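# Scoop dry food from the pouch with right gripper

## Task

Use the scoop already held in the right gripper to take dry food out of the pouch. At the end, that gripper holds the scoop up and about level above the table, far from the pouch and from both bowls. The scoop must be at least about half full, and the food in it must have stopped moving. The pouch must be upright, with all remaining food still inside it. Spill as little food as possible. Food that lands off the table counts only as spillage and does not end the scene.

## Robot and tools

Robot: two arms, left_arm and right_arm, each ending in a parallel gripper. A gripper's fingers point along its own +z axis and close along its own y axis. end_effector_position is the spot between the finger pads, roughly 1 cm short of the fingertips. The right gripper starts out holding the scoop. Sometimes a brief outside tug acts on a held part, or a loose object gets nudged.

Scene frame (used for printed positions and quaternions, wxyz): origin at table-top height, halfway between the two arms' nominal bases. +x runs out over the table, +z is up, and left_arm sits on the +y side. Image left and right do not follow the arm names. The real bases are offset from nominal; a BASES line gives them when present. Printed hand positions can be somewhat wrong, more so at long reach.

Motion commands are offsets, never absolute poses. They are measured from each arm's Hand target, along that Hand target's own axes.

execute_actions(actions, cameras): actions is a list of actions. Each action is a list of 1 to 15 rows, and each row runs for one control step of 1/30 s. If an action has fewer than 15 rows, its last row repeats until 15 steps are done, so one action takes 0.5 s. A row always has 14 numbers, each in [-1, 1], covering both arms even if one stays still. The order is left dx, dy, dz, rx, ry, rz, opening, then right dx, dy, dz, rx, ry, rz, opening. Translation scale: 1.0 = 0.6 m. Rotation scale: 1.0 = 180 degrees. rx, ry, rz form a single rotation vector. All rows inside one action are offsets from the Hand target as it was when that action began, not from the row before. The next action starts from the new Hand target, so sending the same offset again moves the arm further. Six zeros re-command the current Hand target. Opening is absolute: +1 is fully open (0.094 m) and -1 is closed. A 0 is a real command, so resend the present opening to leave a gripper as it is. An empty actions list only returns state and images.

move(target, speed, blend, opening_speed, blocking, cameras): target is either one 14-number row laid out as above, or a list of up to 15 such rows. Rows in a list may differ only in their pose offsets, and every row counts from the same starting Hand targets. Each gripper travels a straight path, turning the shorter way. speed is the top path speed in m/s, from 0.002 to 0.5, default 0.25. Turning is capped at twice that value in rad/s. You can give one speed, or one per target. blend (m) rounds corners at intermediate targets. opening_speed (≥0.2 per second, on the -1..1 scale) ramps the fingers; without it the opening is sent at once. All paths finish together, and nothing runs past 10 s. Paths do not avoid obstacles or the other arm, and grippers lag and stray more when moves are fast. The result includes a move: line whose endings include done (at rest within 10 mm and 2 degrees), off_target, moving, held and fault. limits=paced means a pose was clipped; limits=held means steps were withheld. blocking=false returns after about 0.5 s while the move continues. Call wait or stop before sending anything else.

wait(seconds 0 to 10) lets the scene run with the last commands held. stop brakes a running move, and braking needs some distance. zoom_image(camera, region=[x0,y0,x1,y1]) magnifies up to 504x504 px of a camera's latest image. finished_scene(scene=1, optional) ends the scene for good.

Controller: each step clips the commanded pose to within 100 mm and 20 degrees of the measured pose. Hand target then shows the clipped value, which may fall short of what you asked for. Send the remainder as an offset from that Hand target. Friction and weight can leave a gripper about 1 cm off its target in free air. A blocked arm keeps pushing until you pull its target back past the gripper. A "pose unreachable" line means the clearance check refused that arm's command. The check does not stop the grippers or wrist cameras from hitting each other.

Gripping: grip_measured uses the opening scale. It reads up to about 1.6 mm too wide when empty, and about 3 mm narrower than a hard part when squeezing it. Full force starts around 0.11 below the first-touch reading, at roughly 50–62 N per pad. grip_effort_nm is motor effort (negative means closing) and is not pad force. Keep the scoop firmly held.

Other readings: Joint positions, with joint ranges of waist -2.618..3.054, shoulder 0..3.142, elbow 0..3.142 (straight at 2.901), wrist pitch and yaw ±1.571, wrist roll ±2.094. Joint torques include gravity, and joints 1–3 wrap at ±28 N m. Step readings list positions at some steps of an actions call, and HELD marks withheld steps. MOTOR HOT appears at 75 °C. At 90 °C the arm folds and idles for the rest of the scene, and at 100 °C it drops. Holding loads, stretched arms and pushing against unreachable poses all build heat.

Cameras: cam_high, cam_low, cam_left_wrist, cam_right_wrist, each 896x504. Focal lengths are about 621, 613, 457 and 448 px. The cameras argument lists names; [] means none, and an unknown name voids the call. The simulation keeps running while you think, so a move in progress goes on during that time.

Avoid: letting anything leave the table (that ends the scene), hard contact between the arms, slams, and hard pushes into the pouch or bowls. Also avoid knocking the pouch over and tilting the scoop fast enough to spill food.

Each tool is called after "Request:" as name([rows], argument=value, ...), one row to a line, values as JSON.

## Session

Request:
execute_actions(actions=[])

Scene clock: 0.00 s.
left_arm: end_effector_position=(+0.2598, +0.0273, +0.2991) grip_measured=-0.983 grip_effort_nm=n/a end_effector_quat_wxyz=(+0.520, +0.099, +0.799, +0.284) | right_arm: end_effector_position=(+0.2971, -0.1341, +0.3396) grip_measured=-0.567 grip_effort_nm=n/a end_effector_quat_wxyz=(+0.356, +0.120, +0.832, +0.407)
Joint positions: left_arm=[-1.137 1.784 1.613 -1.292 -1.267 -0.835 0.001] | right_arm=[0.355 0.909 1.048 -0.584 -0.275 0.867 0.02]
Joint velocities: left_arm=[0.007 -0.007 0.002 0.007 0.037 0.125 0.001] | right_arm=[-0.022 -0.002 0.002 0.037 0.051 0.007 -0.001]
Joint torques (N m): no reading
Heat: left arm: 34 °C; right arm: 29 °C.
Hand target: left_arm +0.2602, +0.0287, +0.3042; +0.527, +0.096, +0.795, +0.287 | right_arm +0.2957, -0.1344, +0.3448; +0.362, +0.117, +0.829, +0.411
Tool commands: left_gripper/opening=-1.0 right_gripper/opening=-0.996417

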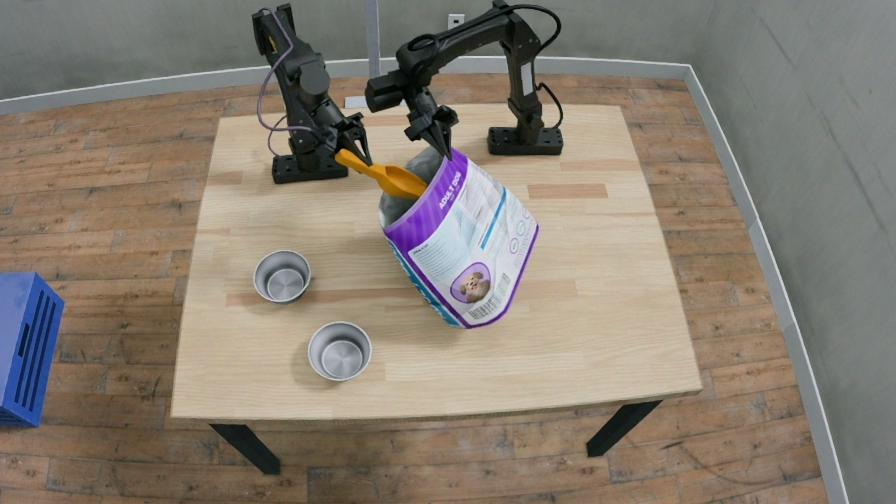

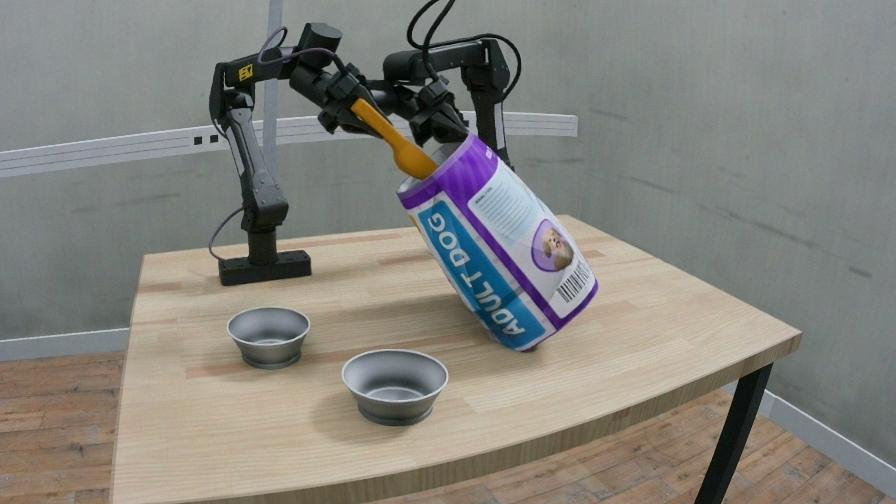

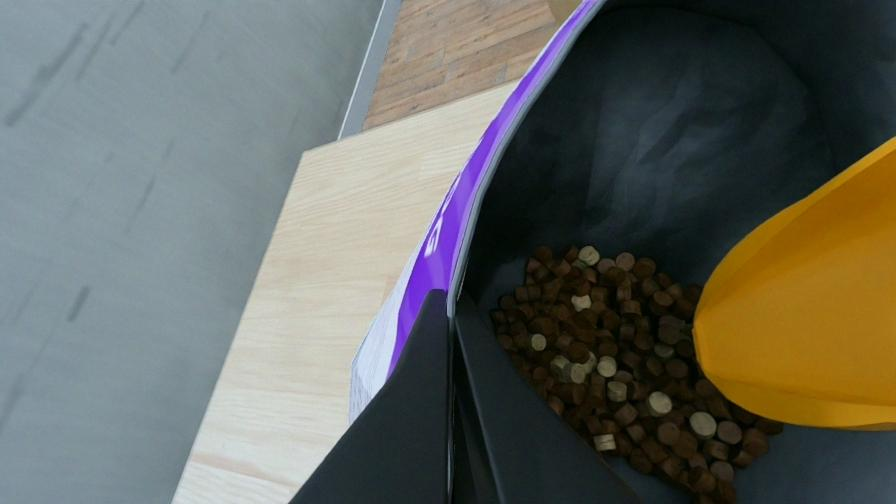

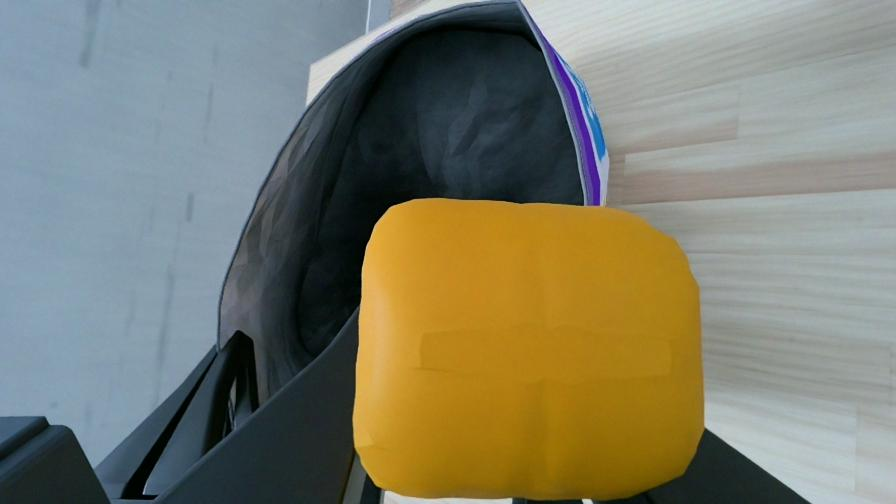

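Request:
zoom_image(camera="cam_high", region=[320, 80, 560, 340])

Request:
zoom_image(camera="cam_low", region=[280, 20, 620, 360])

Request:
zoom_image(camera="cam_left_wrist", region=[392, 0, 896, 504])

Scaled by 1.938 from the camera's 896x504 image, which has a finer 1280x720 frame.

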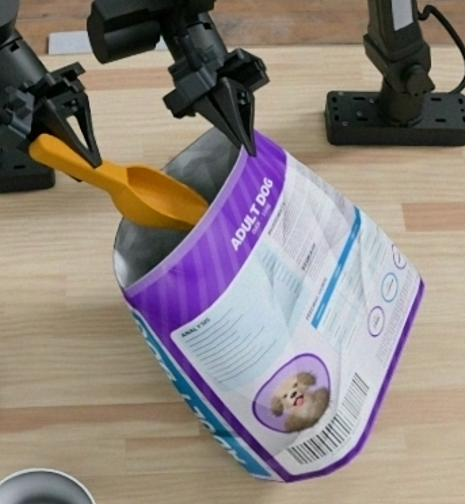

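Scaled by 1.482 from the camera's 896x504 image, which has a finer 1280x720 frame.

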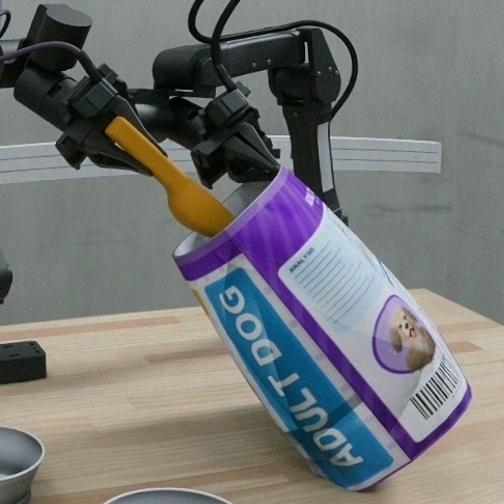

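Scaled by 1.000.

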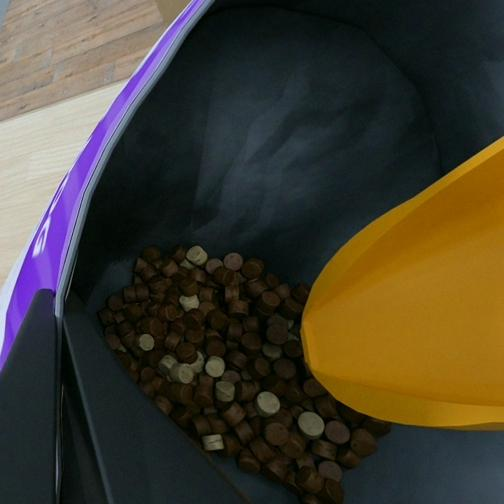

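Request:
zoom_image(camera="cam_right_wrist", region=[200, 0, 704, 504])

Scaled by 1.000.

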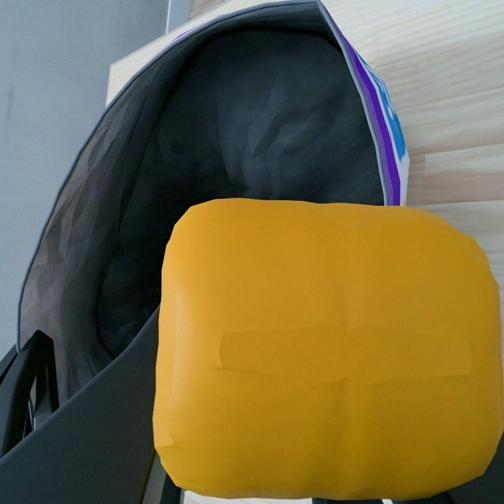

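Request:
zoom_image(camera="cam_high", region=[320, 120, 470, 220])

Request:
zoom_image(camera="cam_low", region=[310, 50, 500, 200])

Scaled by 3.360 from the camera's 896x504 image, which has a finer 1280x720 frame.

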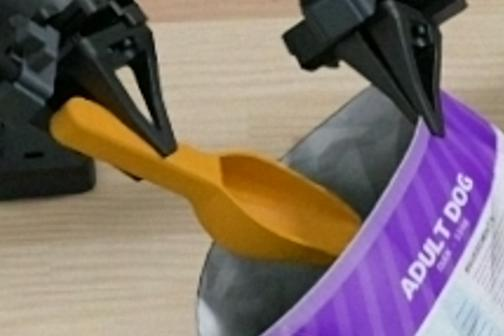

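Scaled by 2.653 from the camera's 896x504 image, which has a finer 1280x720 frame.

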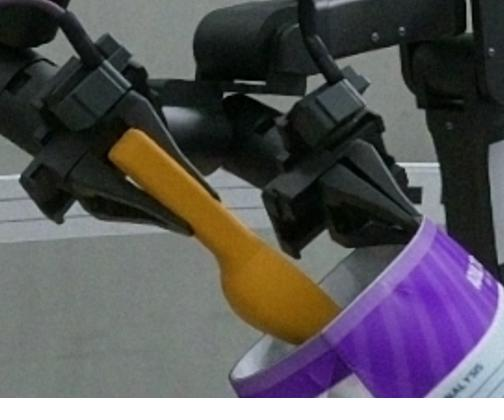

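Request:
move(target=[0,0,0,0,0,0,-1, 0.0335,0,0.037,0,0,0,-0.996417], speed=0.1)

Scene clock: 153.80 s.
left_arm: end_effector_position=(+0.2598, +0.0273, +0.2991) grip_measured=-0.983 grip_effort_nm=-0.906 end_effector_quat_wxyz=(+0.520, +0.099, +0.799, +0.284) | right_arm: end_effector_position=(+0.2965, -0.1125, +0.3284) grip_measured=-0.567 grip_effort_nm=-1.018 end_effector_quat_wxyz=(+0.360, +0.117, +0.828, +0.413)
Joint positions: left_arm=[-1.137 1.784 1.613 -1.292 -1.267 -0.835 0.001] | right_arm=[0.471 0.917 0.986 -0.488 -0.175 0.918 0.02]
Joint velocities: left_arm=[0.007 -0.012 -0.022 -0.022 0.051 -0.022 -0.001] | right_arm=[-0.017 -0.027 -0.002 0.007 -0.066 0.007 0]
Joint torques (N m): left_arm=[0.03 -10.15 7.06 0.41 -0.66 -0.01] | right_arm=[0.65 -1.66 7.28 2.06 0.07 0]
Heat: left arm: 42 °C; right arm: 36 °C.
Hand target: left_arm +0.2602, +0.0287, +0.3042; +0.527, +0.096, +0.795, +0.287 | right_arm +0.2970, -0.1116, +0.3254; +0.360, +0.118, +0.829, +0.412
Off the commanded pose: left_arm 0.005 m, 1 deg | right_arm 0.003 m, 0 deg.
move: done

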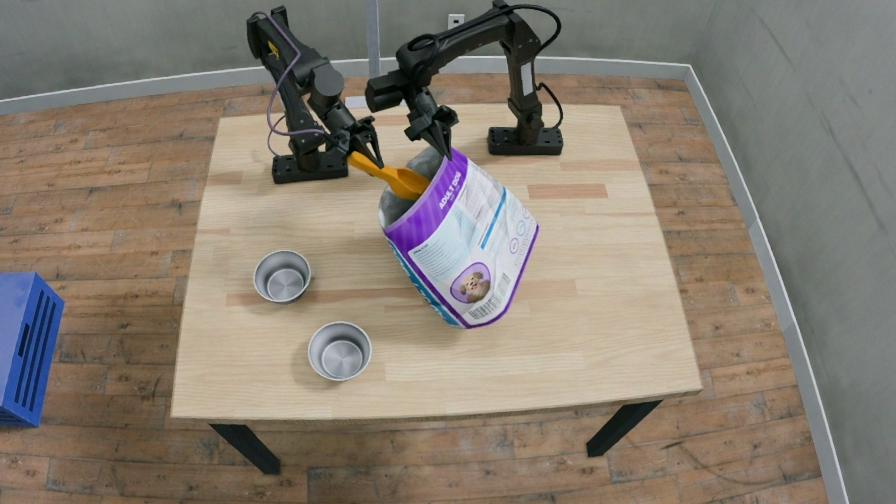

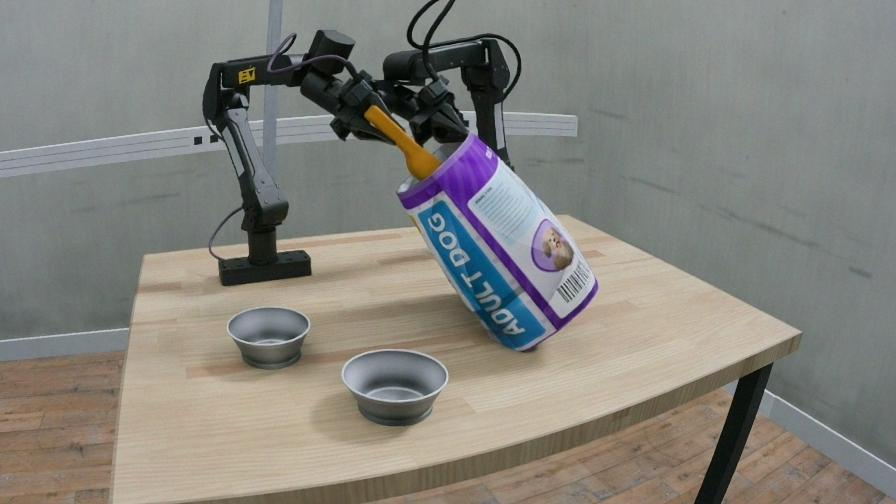

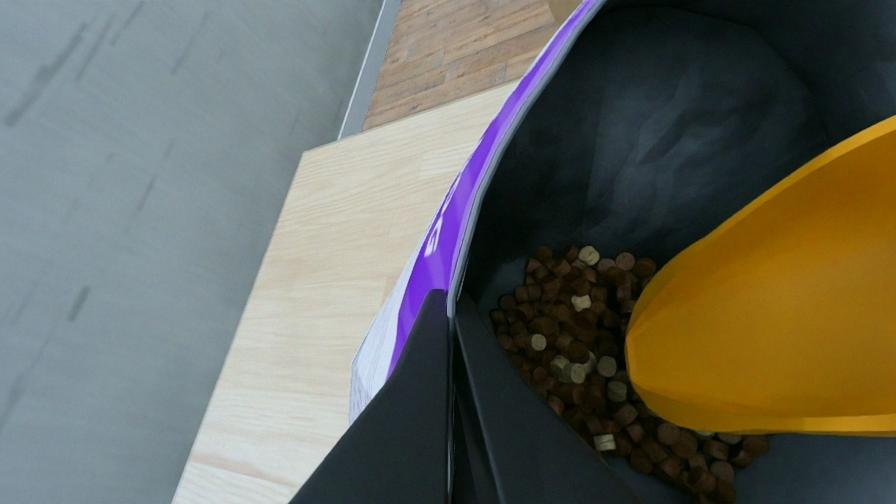

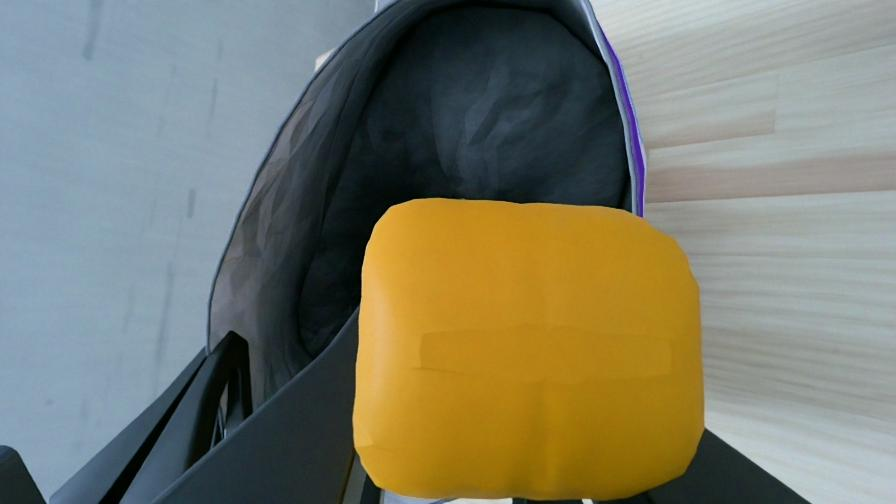

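Request:
move(target=[0,0,0,0,0,0,-1, 0.062,-0.037,0.044,0,0,0,-0.996417], speed=0.12, cameras=["cam_high","cam_left_wrist","cam_right_wrist"])

Request:
zoom_image(camera="cam_high", region=[320, 100, 520, 240])

Scene clock: 218.20 s.
left_arm: end_effector_position=(+0.2598, +0.0273, +0.2991) grip_measured=-0.983 grip_effort_nm=-0.916 end_effector_quat_wxyz=(+0.520, +0.099, +0.799, +0.284) | right_arm: end_effector_position=(+0.2931, -0.0916, +0.2765) grip_measured=-0.567 grip_effort_nm=-1.023 end_effector_quat_wxyz=(+0.353, +0.120, +0.833, +0.409)
Joint positions: left_arm=[-1.137 1.784 1.613 -1.292 -1.267 -0.835 0.001] | right_arm=[0.584 0.917 0.79 -0.304 -0.074 0.968 0.02]
Joint velocities: left_arm=[-0.007 -0.007 -0.007 -0.022 0.022 0.022 -0.001] | right_arm=[-0.017 0.002 0.017 0.007 0.037 -0.007 -0.001]
Joint torques (N m): left_arm=[-0.01 -10.81 7.02 0.4 -0.7 0.04] | right_arm=[0.64 -3.26 7.46 2.09 0.09 0.01]
Heat: left arm: 43 °C; right arm: 40 °C.
Hand target: left_arm +0.2602, +0.0287, +0.3042; +0.527, +0.096, +0.795, +0.287 | right_arm +0.2911, -0.0924, +0.2790; +0.359, +0.119, +0.828, +0.413
Off the commanded pose: left_arm 0.005 m, 1 deg | right_arm 0.003 m, 1 deg.
move: done
Images, in order (width x height): cam_high 896x504, cam_left_wrist 896x504, cam_right_wrist 896x504.

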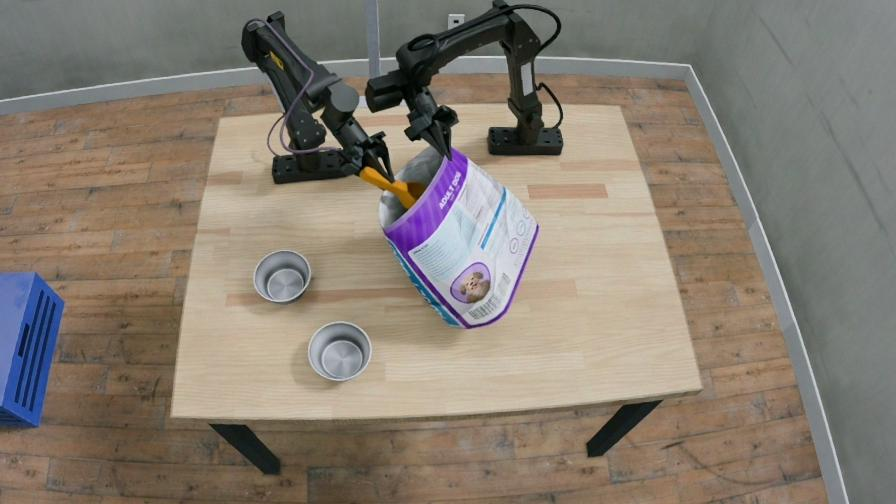

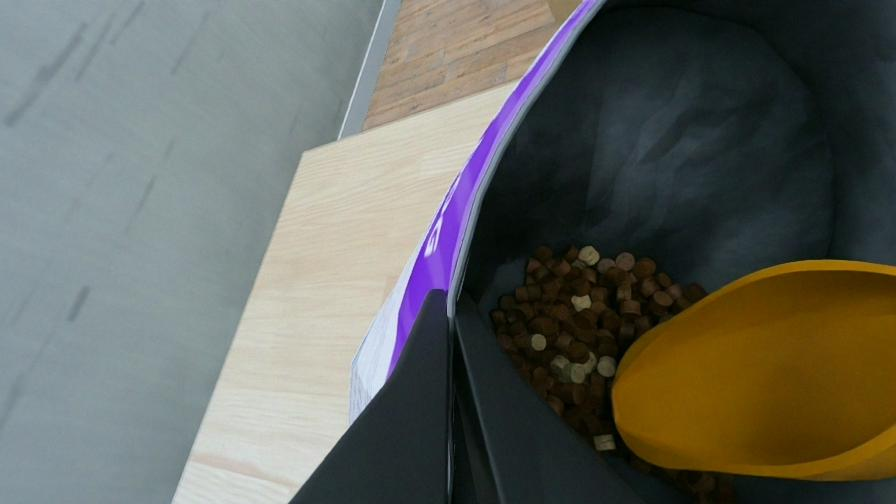

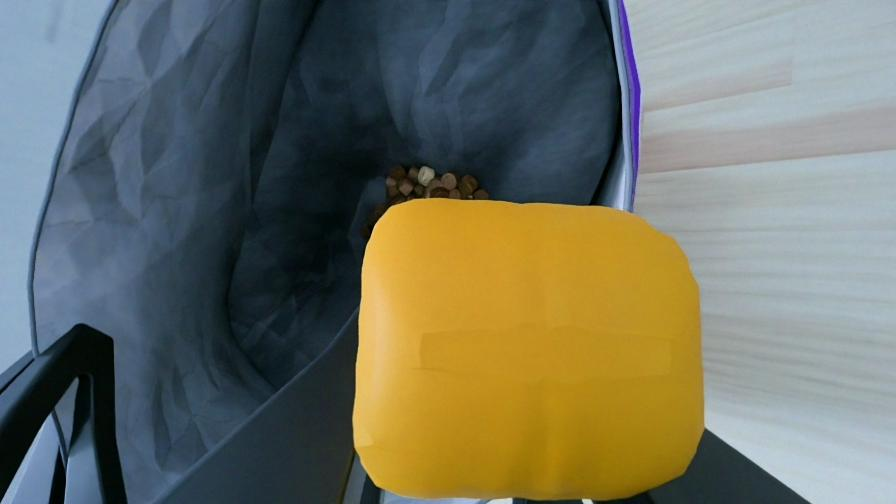

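Scaled by 2.520 from the camera's 896x504 image, which has a finer 1280x720 frame.

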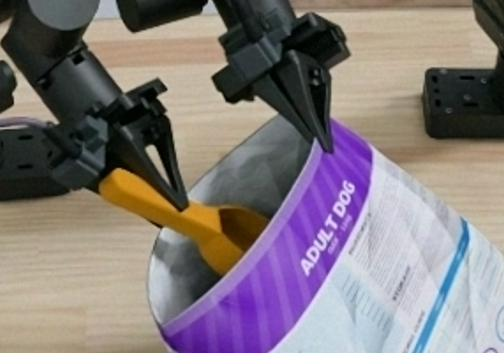

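Request:
move(target=[0,0,0,0,0,0,-1, 0.073,-0.041,0.076,0,0,0,-0.996417], speed=0.12, cameras=["cam_high","cam_left_wrist","cam_right_wrist"])

Request:
zoom_image(camera="cam_high", region=[320, 100, 520, 240])

Scene clock: 236.83 s.
left_arm: end_effector_position=(+0.2599, +0.0273, +0.2991) grip_measured=-0.983 grip_effort_nm=-0.911 end_effector_quat_wxyz=(+0.520, +0.098, +0.800, +0.284) | right_arm: end_effector_position=(+0.2979, -0.0572, +0.2410) grip_measured=-0.567 grip_effort_nm=-1.018 end_effector_quat_wxyz=(+0.372, +0.118, +0.811, +0.435)
Joint positions: left_arm=[-1.137 1.784 1.613 -1.291 -1.267 -0.835 0.001] | right_arm=[0.708 1.009 0.613 0.044 0.039 1.023 0.02]
Joint velocities: left_arm=[-0.002 -0.012 -0.002 0.007 0.037 -0.037 0] | right_arm=[-0.002 -0.002 -0.007 -0.007 0.007 -0.066 0]
Joint torques (N m): left_arm=[0.1 -10.76 7.21 0.45 -0.65 -0.02] | right_arm=[0.84 -1.61 6.37 1.76 0.13 0.01]
Heat: left arm: 43 °C; right arm: 41 °C.
Hand target: left_arm +0.2602, +0.0287, +0.3042; +0.527, +0.096, +0.795, +0.287 | right_arm +0.2940, -0.0593, +0.2193; +0.358, +0.120, +0.828, +0.415
Off the commanded pose: left_arm 0.005 m, 1 deg | right_arm 0.021 m, 4 deg.
move: off_target (right_arm)
Images, in order (width x height): cam_high 896x504, cam_left_wrist 896x504, cam_right_wrist 896x504.

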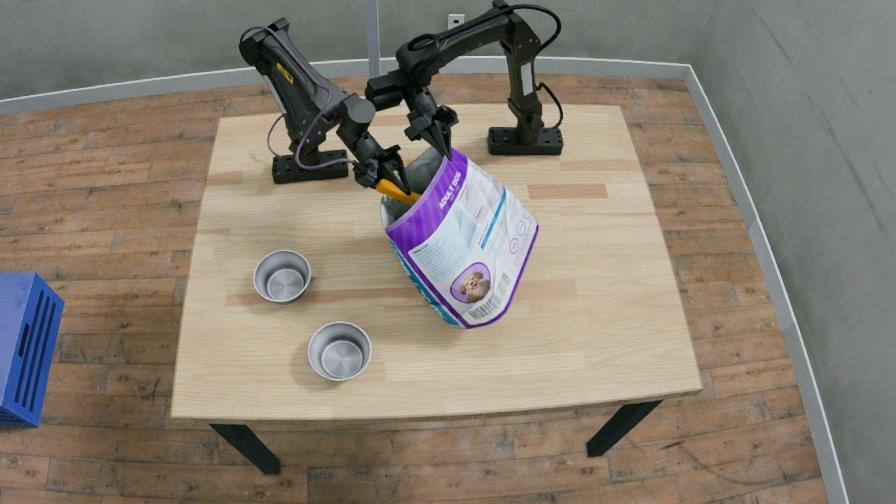

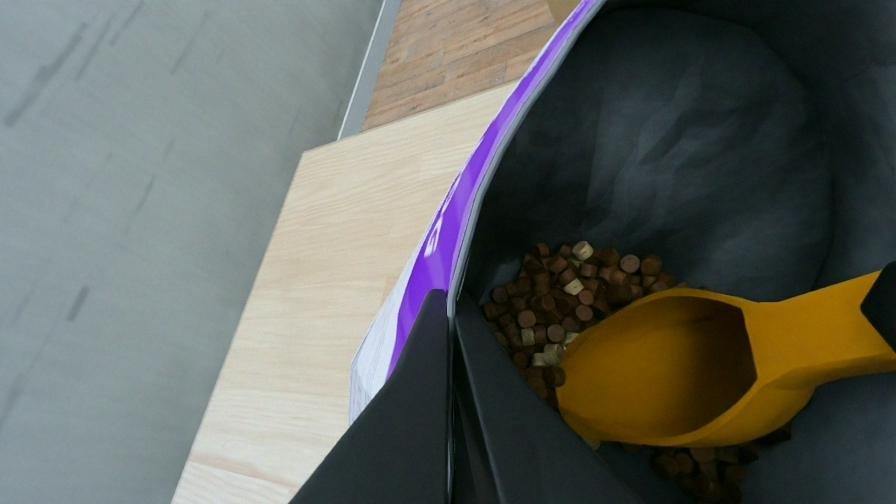

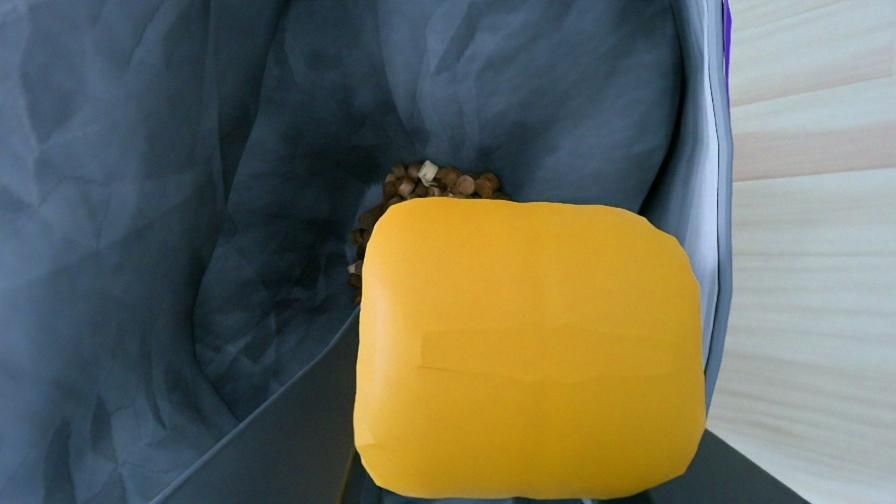

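Scaled by 2.520 from the camera's 896x504 image, which has a finer 1280x720 frame.

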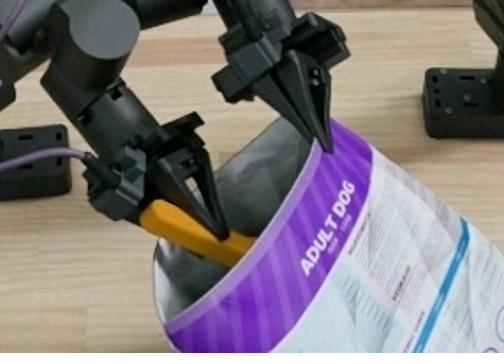

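Request:
move(target=[0,0,0,0,0,0,-1, -0.0215,0.08,-0.008,0.083,0,0,-0.996417], speed=0.12, cameras=["cam_high","cam_left_wrist","cam_right_wrist"])

Request:
zoom_image(camera="cam_high", region=[320, 100, 520, 240])

Scene clock: 270.00 s.
left_arm: end_effector_position=(+0.2599, +0.0272, +0.2991) grip_measured=-0.983 grip_effort_nm=-0.906 end_effector_quat_wxyz=(+0.520, +0.098, +0.800, +0.284) | right_arm: end_effector_position=(+0.2985, -0.0560, +0.2440) grip_measured=-0.567 grip_effort_nm=-1.018 end_effector_quat_wxyz=(+0.377, +0.119, +0.807, +0.439)
Joint positions: left_arm=[-1.137 1.784 1.613 -1.291 -1.267 -0.835 0.001] | right_arm=[0.713 1.009 0.613 0.059 0.046 1.024 0.02]
Joint velocities: left_arm=[0.012 -0.002 -0.002 0.022 -0.037 -0.125 -0.001] | right_arm=[-0.012 0.002 -0.012 0.037 -0.051 -0.037 0]
Joint torques (N m): left_arm=[0.1 -10.65 6.89 0.41 -0.69 -0.02] | right_arm=[0.1 -2.51 8.5 1.88 0.01 -0.02]
Heat: left arm: 44 °C; right arm: 39 °C.
Hand target: left_arm +0.2602, +0.0287, +0.3042; +0.527, +0.096, +0.795, +0.287 | right_arm +0.2976, -0.0570, +0.2403; +0.372, +0.119, +0.812, +0.434
Off the commanded pose: left_arm 0.005 m, 1 deg | right_arm 0.027 m, 19 deg.
move: held (right_arm; a check stopped the path); limits=held
pose unreachable (right arm): on one or more control steps of this call, first in action 0 (counted from 0), this arm could not follow its commanded pose, so it was not sent that pose on those steps. It may still have moved: this result reports where it is.
cause: moving toward the commanded pose would bring a part of the arm too close to another arm (this arm's wrist (the part past joint 4) and the left arm's wrist (the part past joint 4), where that arm would come to rest).
Images, in order (width x height): cam_high 896x504, cam_left_wrist 896x504, cam_right_wrist 896x504.

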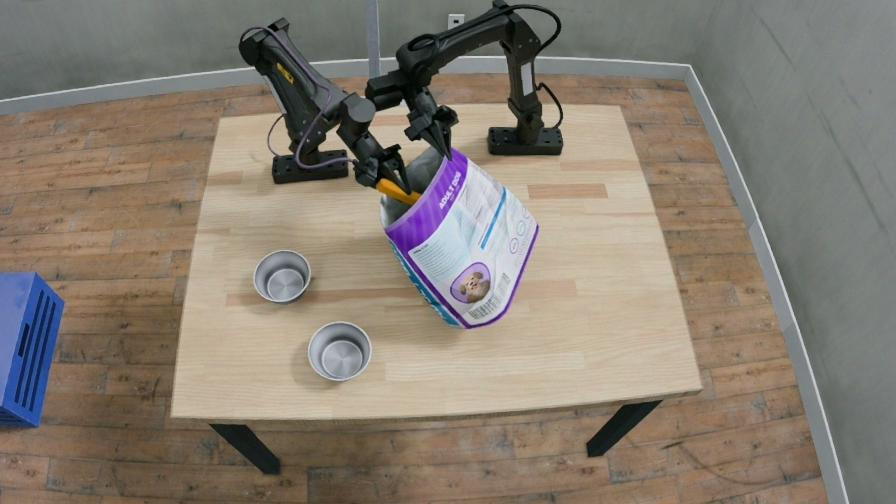

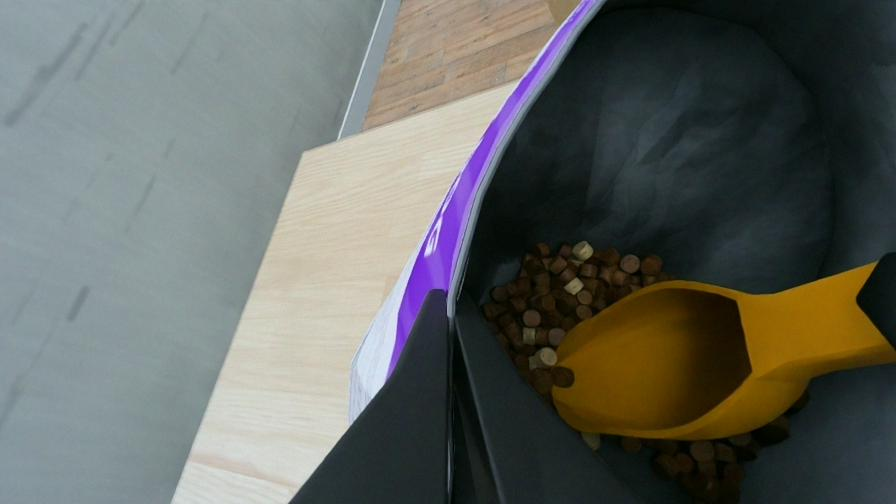

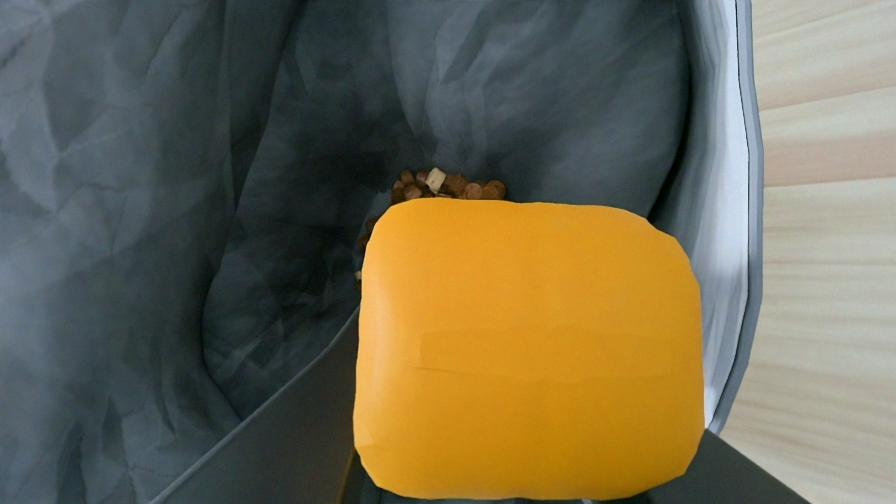

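Scaled by 2.520 from the camera's 896x504 image, which has a finer 1280x720 frame.

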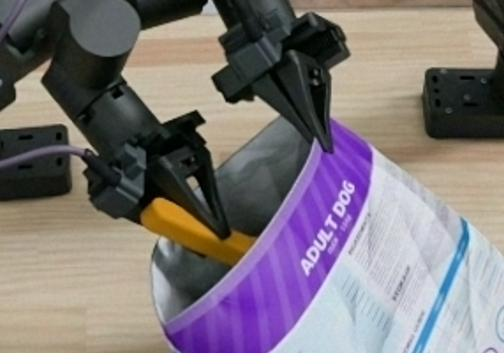

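Request:
move(target=[0,0,0,0,0,0,-1, 0.0365,0.017,0.034,0,0,0,-0.996417], speed=0.1, cameras=["cam_high","cam_left_wrist","cam_right_wrist"])

Request:
zoom_image(camera="cam_left_wrist", region=[440, 180, 896, 504])

Scene clock: 300.47 s.
left_arm: end_effector_position=(+0.2599, +0.0272, +0.2991) grip_measured=-0.983 grip_effort_nm=-0.901 end_effector_quat_wxyz=(+0.520, +0.098, +0.800, +0.284) | right_arm: end_effector_position=(+0.2995, -0.0551, +0.2469) grip_measured=-0.567 grip_effort_nm=-1.018 end_effector_quat_wxyz=(+0.381, +0.119, +0.803, +0.443)
Joint positions: left_arm=[-1.137 1.784 1.613 -1.291 -1.267 -0.835 0.001] | right_arm=[0.715 1.011 0.613 0.073 0.05 1.025 0.02]
Joint velocities: left_arm=[-0.007 -0.017 -0.002 0.081 -0.051 -0.007 -0.001] | right_arm=[0.012 -0.012 -0.007 -0.007 -0.051 -0.022 0]
Joint torques (N m): left_arm=[0.05 -10.52 7.06 0.45 -0.69 0.02] | right_arm=[-0.05 -2.51 8.5 1.91 0.02 0.01]
Heat: left arm: 44 °C; right arm: 40 °C.
Hand target: left_arm +0.2602, +0.0287, +0.3041; +0.527, +0.096, +0.795, +0.286 | right_arm +0.2988, -0.0558, +0.2445; +0.378, +0.119, +0.806, +0.439
Off the commanded pose: left_arm 0.005 m, 1 deg | right_arm 0.033 m, 2 deg.
move: held (right_arm; a check stopped the path); limits=held
pose unreachable (right arm): on one or more control steps of this call, first in action 0 (counted from 0), this arm could not follow its commanded pose, so it was not sent that pose on those steps. It may still have moved: this result reports where it is.
cause: moving toward the commanded pose would bring a part of the arm too close to another arm (this arm's wrist (the part past joint 4) and the left arm's wrist (the part past joint 4), where that arm would come to rest).
Images, in order (width x height): cam_high 896x504, cam_left_wrist 896x504, cam_right_wrist 896x504.

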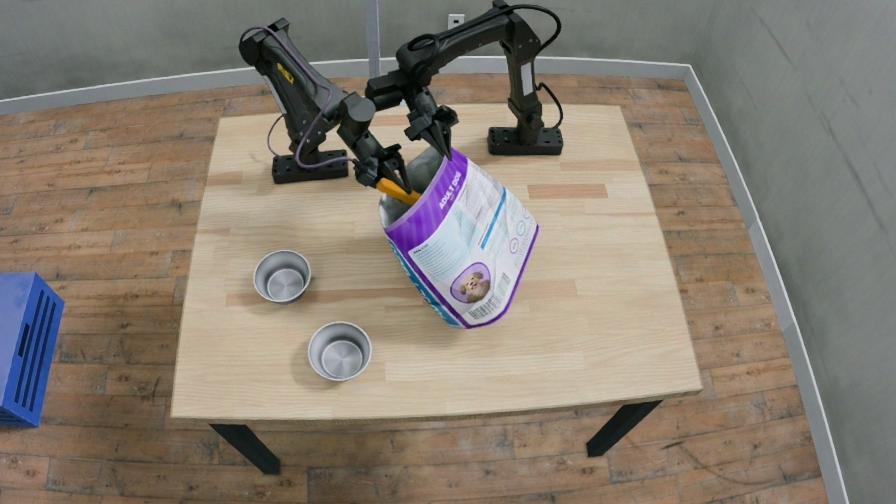

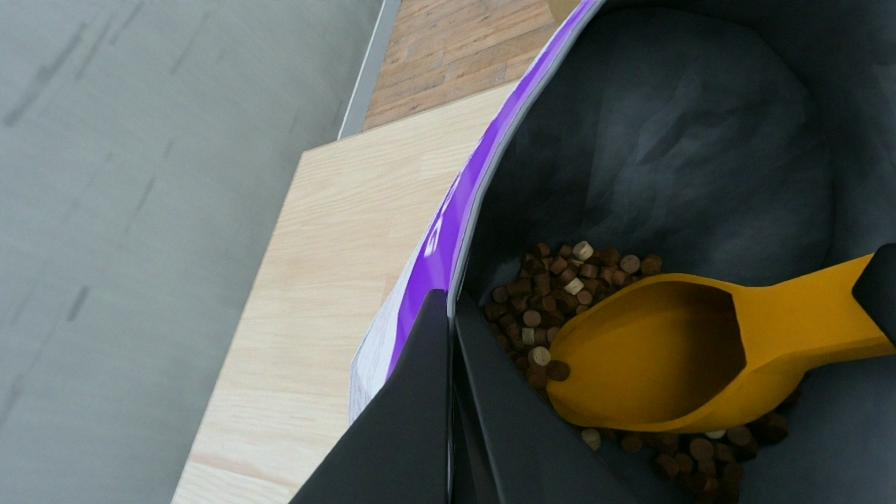

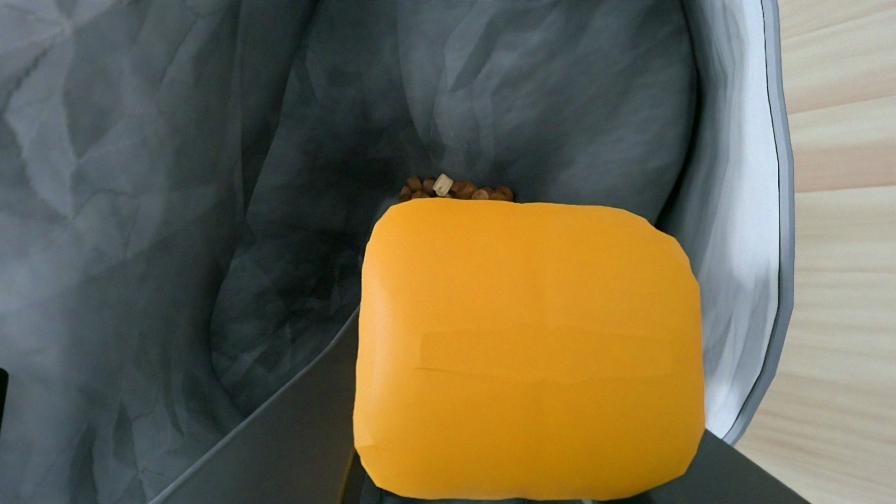

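Scaled by 1.105 from the camera's 896x504 image, which has a finer 1280x720 frame.

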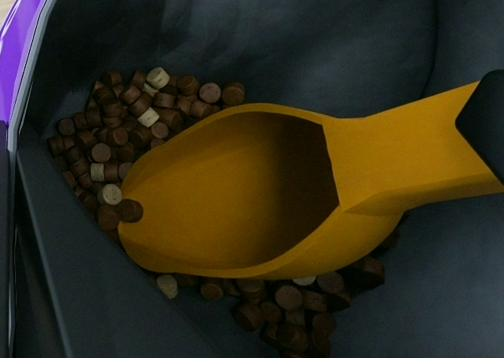

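Request:
move(target=[0,0,0,0,0,0,-1, -0.1,0.04,-0.1,0,0,0,-0.996417], speed=0.2, cameras=["cam_left_wrist"])

Scene clock: 333.37 s.
left_arm: end_effector_position=(+0.2599, +0.0272, +0.2991) grip_measured=-0.983 grip_effort_nm=-0.906 end_effector_quat_wxyz=(+0.520, +0.098, +0.800, +0.284) | right_arm: end_effector_position=(+0.2930, -0.1087, +0.3075) grip_measured=-0.567 grip_effort_nm=-1.013 end_effector_quat_wxyz=(+0.376, +0.122, +0.809, +0.435)
Joint positions: left_arm=[-1.137 1.784 1.613 -1.291 -1.267 -0.835 0.001] | right_arm=[0.503 0.849 0.816 -0.317 -0.145 0.954 0.02]
Joint velocities: left_arm=[0.007 -0.017 0.007 -0.037 -0.037 -0.066 0] | right_arm=[-0.007 0.012 -0.002 -0.037 -0.022 0.037 0]
Joint torques (N m): left_arm=[0.32 -10.36 7.2 0.43 -0.67 -0.01] | right_arm=[-0.57 -1.31 10.32 1.89 -0.08 -0.09]
Heat: left arm: 44 °C; right arm: 41 °C.
Hand target: left_arm +0.2602, +0.0287, +0.3041; +0.527, +0.096, +0.795, +0.286 | right_arm +0.2932, -0.1094, +0.3152; +0.380, +0.117, +0.807, +0.437
Off the commanded pose: left_arm 0.005 m, 1 deg | right_arm 0.006 m, 1 deg.
move: done
Images, in order (width x height): cam_left_wrist 896x504.

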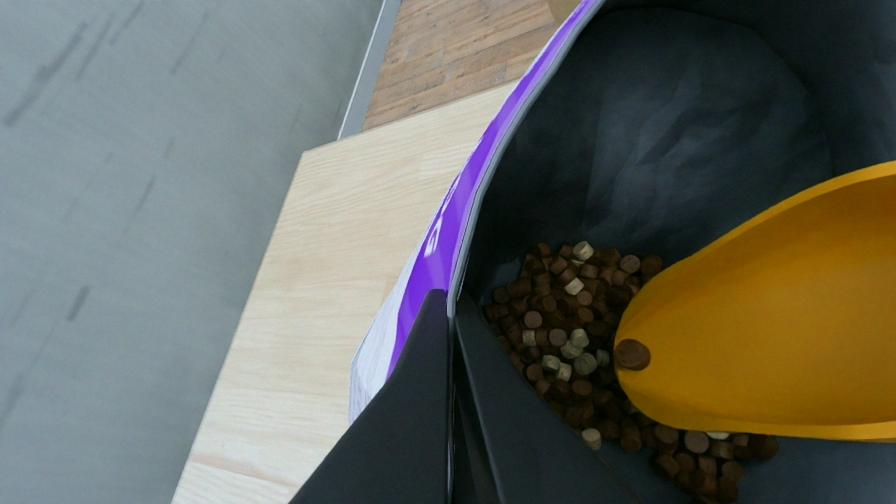

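Request:
move(target=[0,0,0,0,-0.056,0,-1, 0,0,0,0,0,0,-0.996417], speed=0.1, cameras=["cam_high","cam_left_wrist","cam_low"])

Scene clock: 343.43 s.
left_arm: end_effector_position=(+0.2631, +0.0227, +0.2943) grip_measured=-0.983 grip_effort_nm=-0.906 end_effector_quat_wxyz=(+0.582, +0.134, +0.753, +0.275) | right_arm: end_effector_position=(+0.2929, -0.1086, +0.3073) grip_measured=-0.567 grip_effort_nm=-1.018 end_effector_quat_wxyz=(+0.376, +0.121, +0.809, +0.435)
Joint positions: left_arm=[-1.145 1.595 1.232 -0.534 -1.351 -0.267 0.001] | right_arm=[0.503 0.849 0.816 -0.317 -0.146 0.954 0.02]
Joint velocities: left_arm=[0.012 0.017 0.002 0.051 0.007 -0.037 0] | right_arm=[-0.007 -0.002 0.007 0.022 -0.007 0.007 0]
Joint torques (N m): left_arm=[-0.06 -11.33 6.5 1.52 -0.72 0.2] | right_arm=[-0.57 -1.29 10.35 1.92 -0.08 -0.09]
Heat: left arm: 45 °C; right arm: 40 °C.
Hand target: left_arm +0.2604, +0.0289, +0.3049; +0.595, +0.122, +0.745, +0.276 | right_arm +0.2932, -0.1094, +0.3152; +0.380, +0.117, +0.807, +0.437
Off the commanded pose: left_arm 0.012 m, 2 deg | right_arm 0.008 m, 1 deg.
move: off_target (left_arm)
Images, in order (width x height): cam_high 896x504, cam_low 896x504, cam_left_wrist 896x504.

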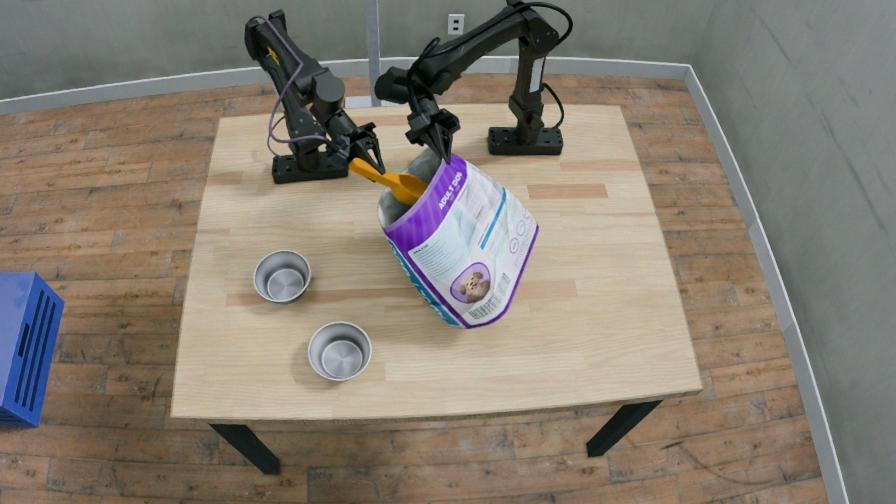

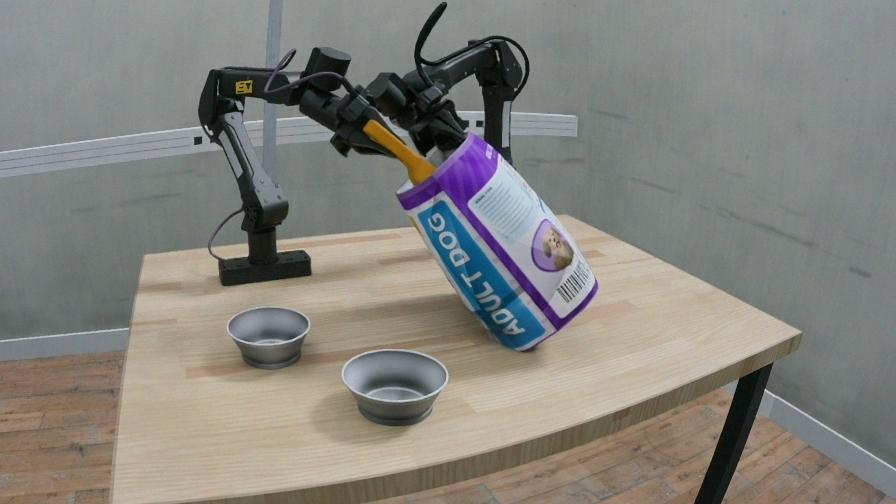

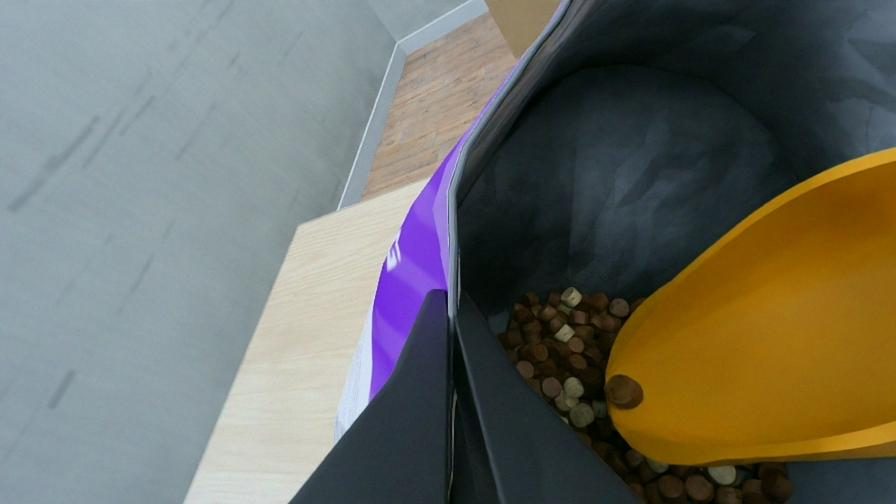

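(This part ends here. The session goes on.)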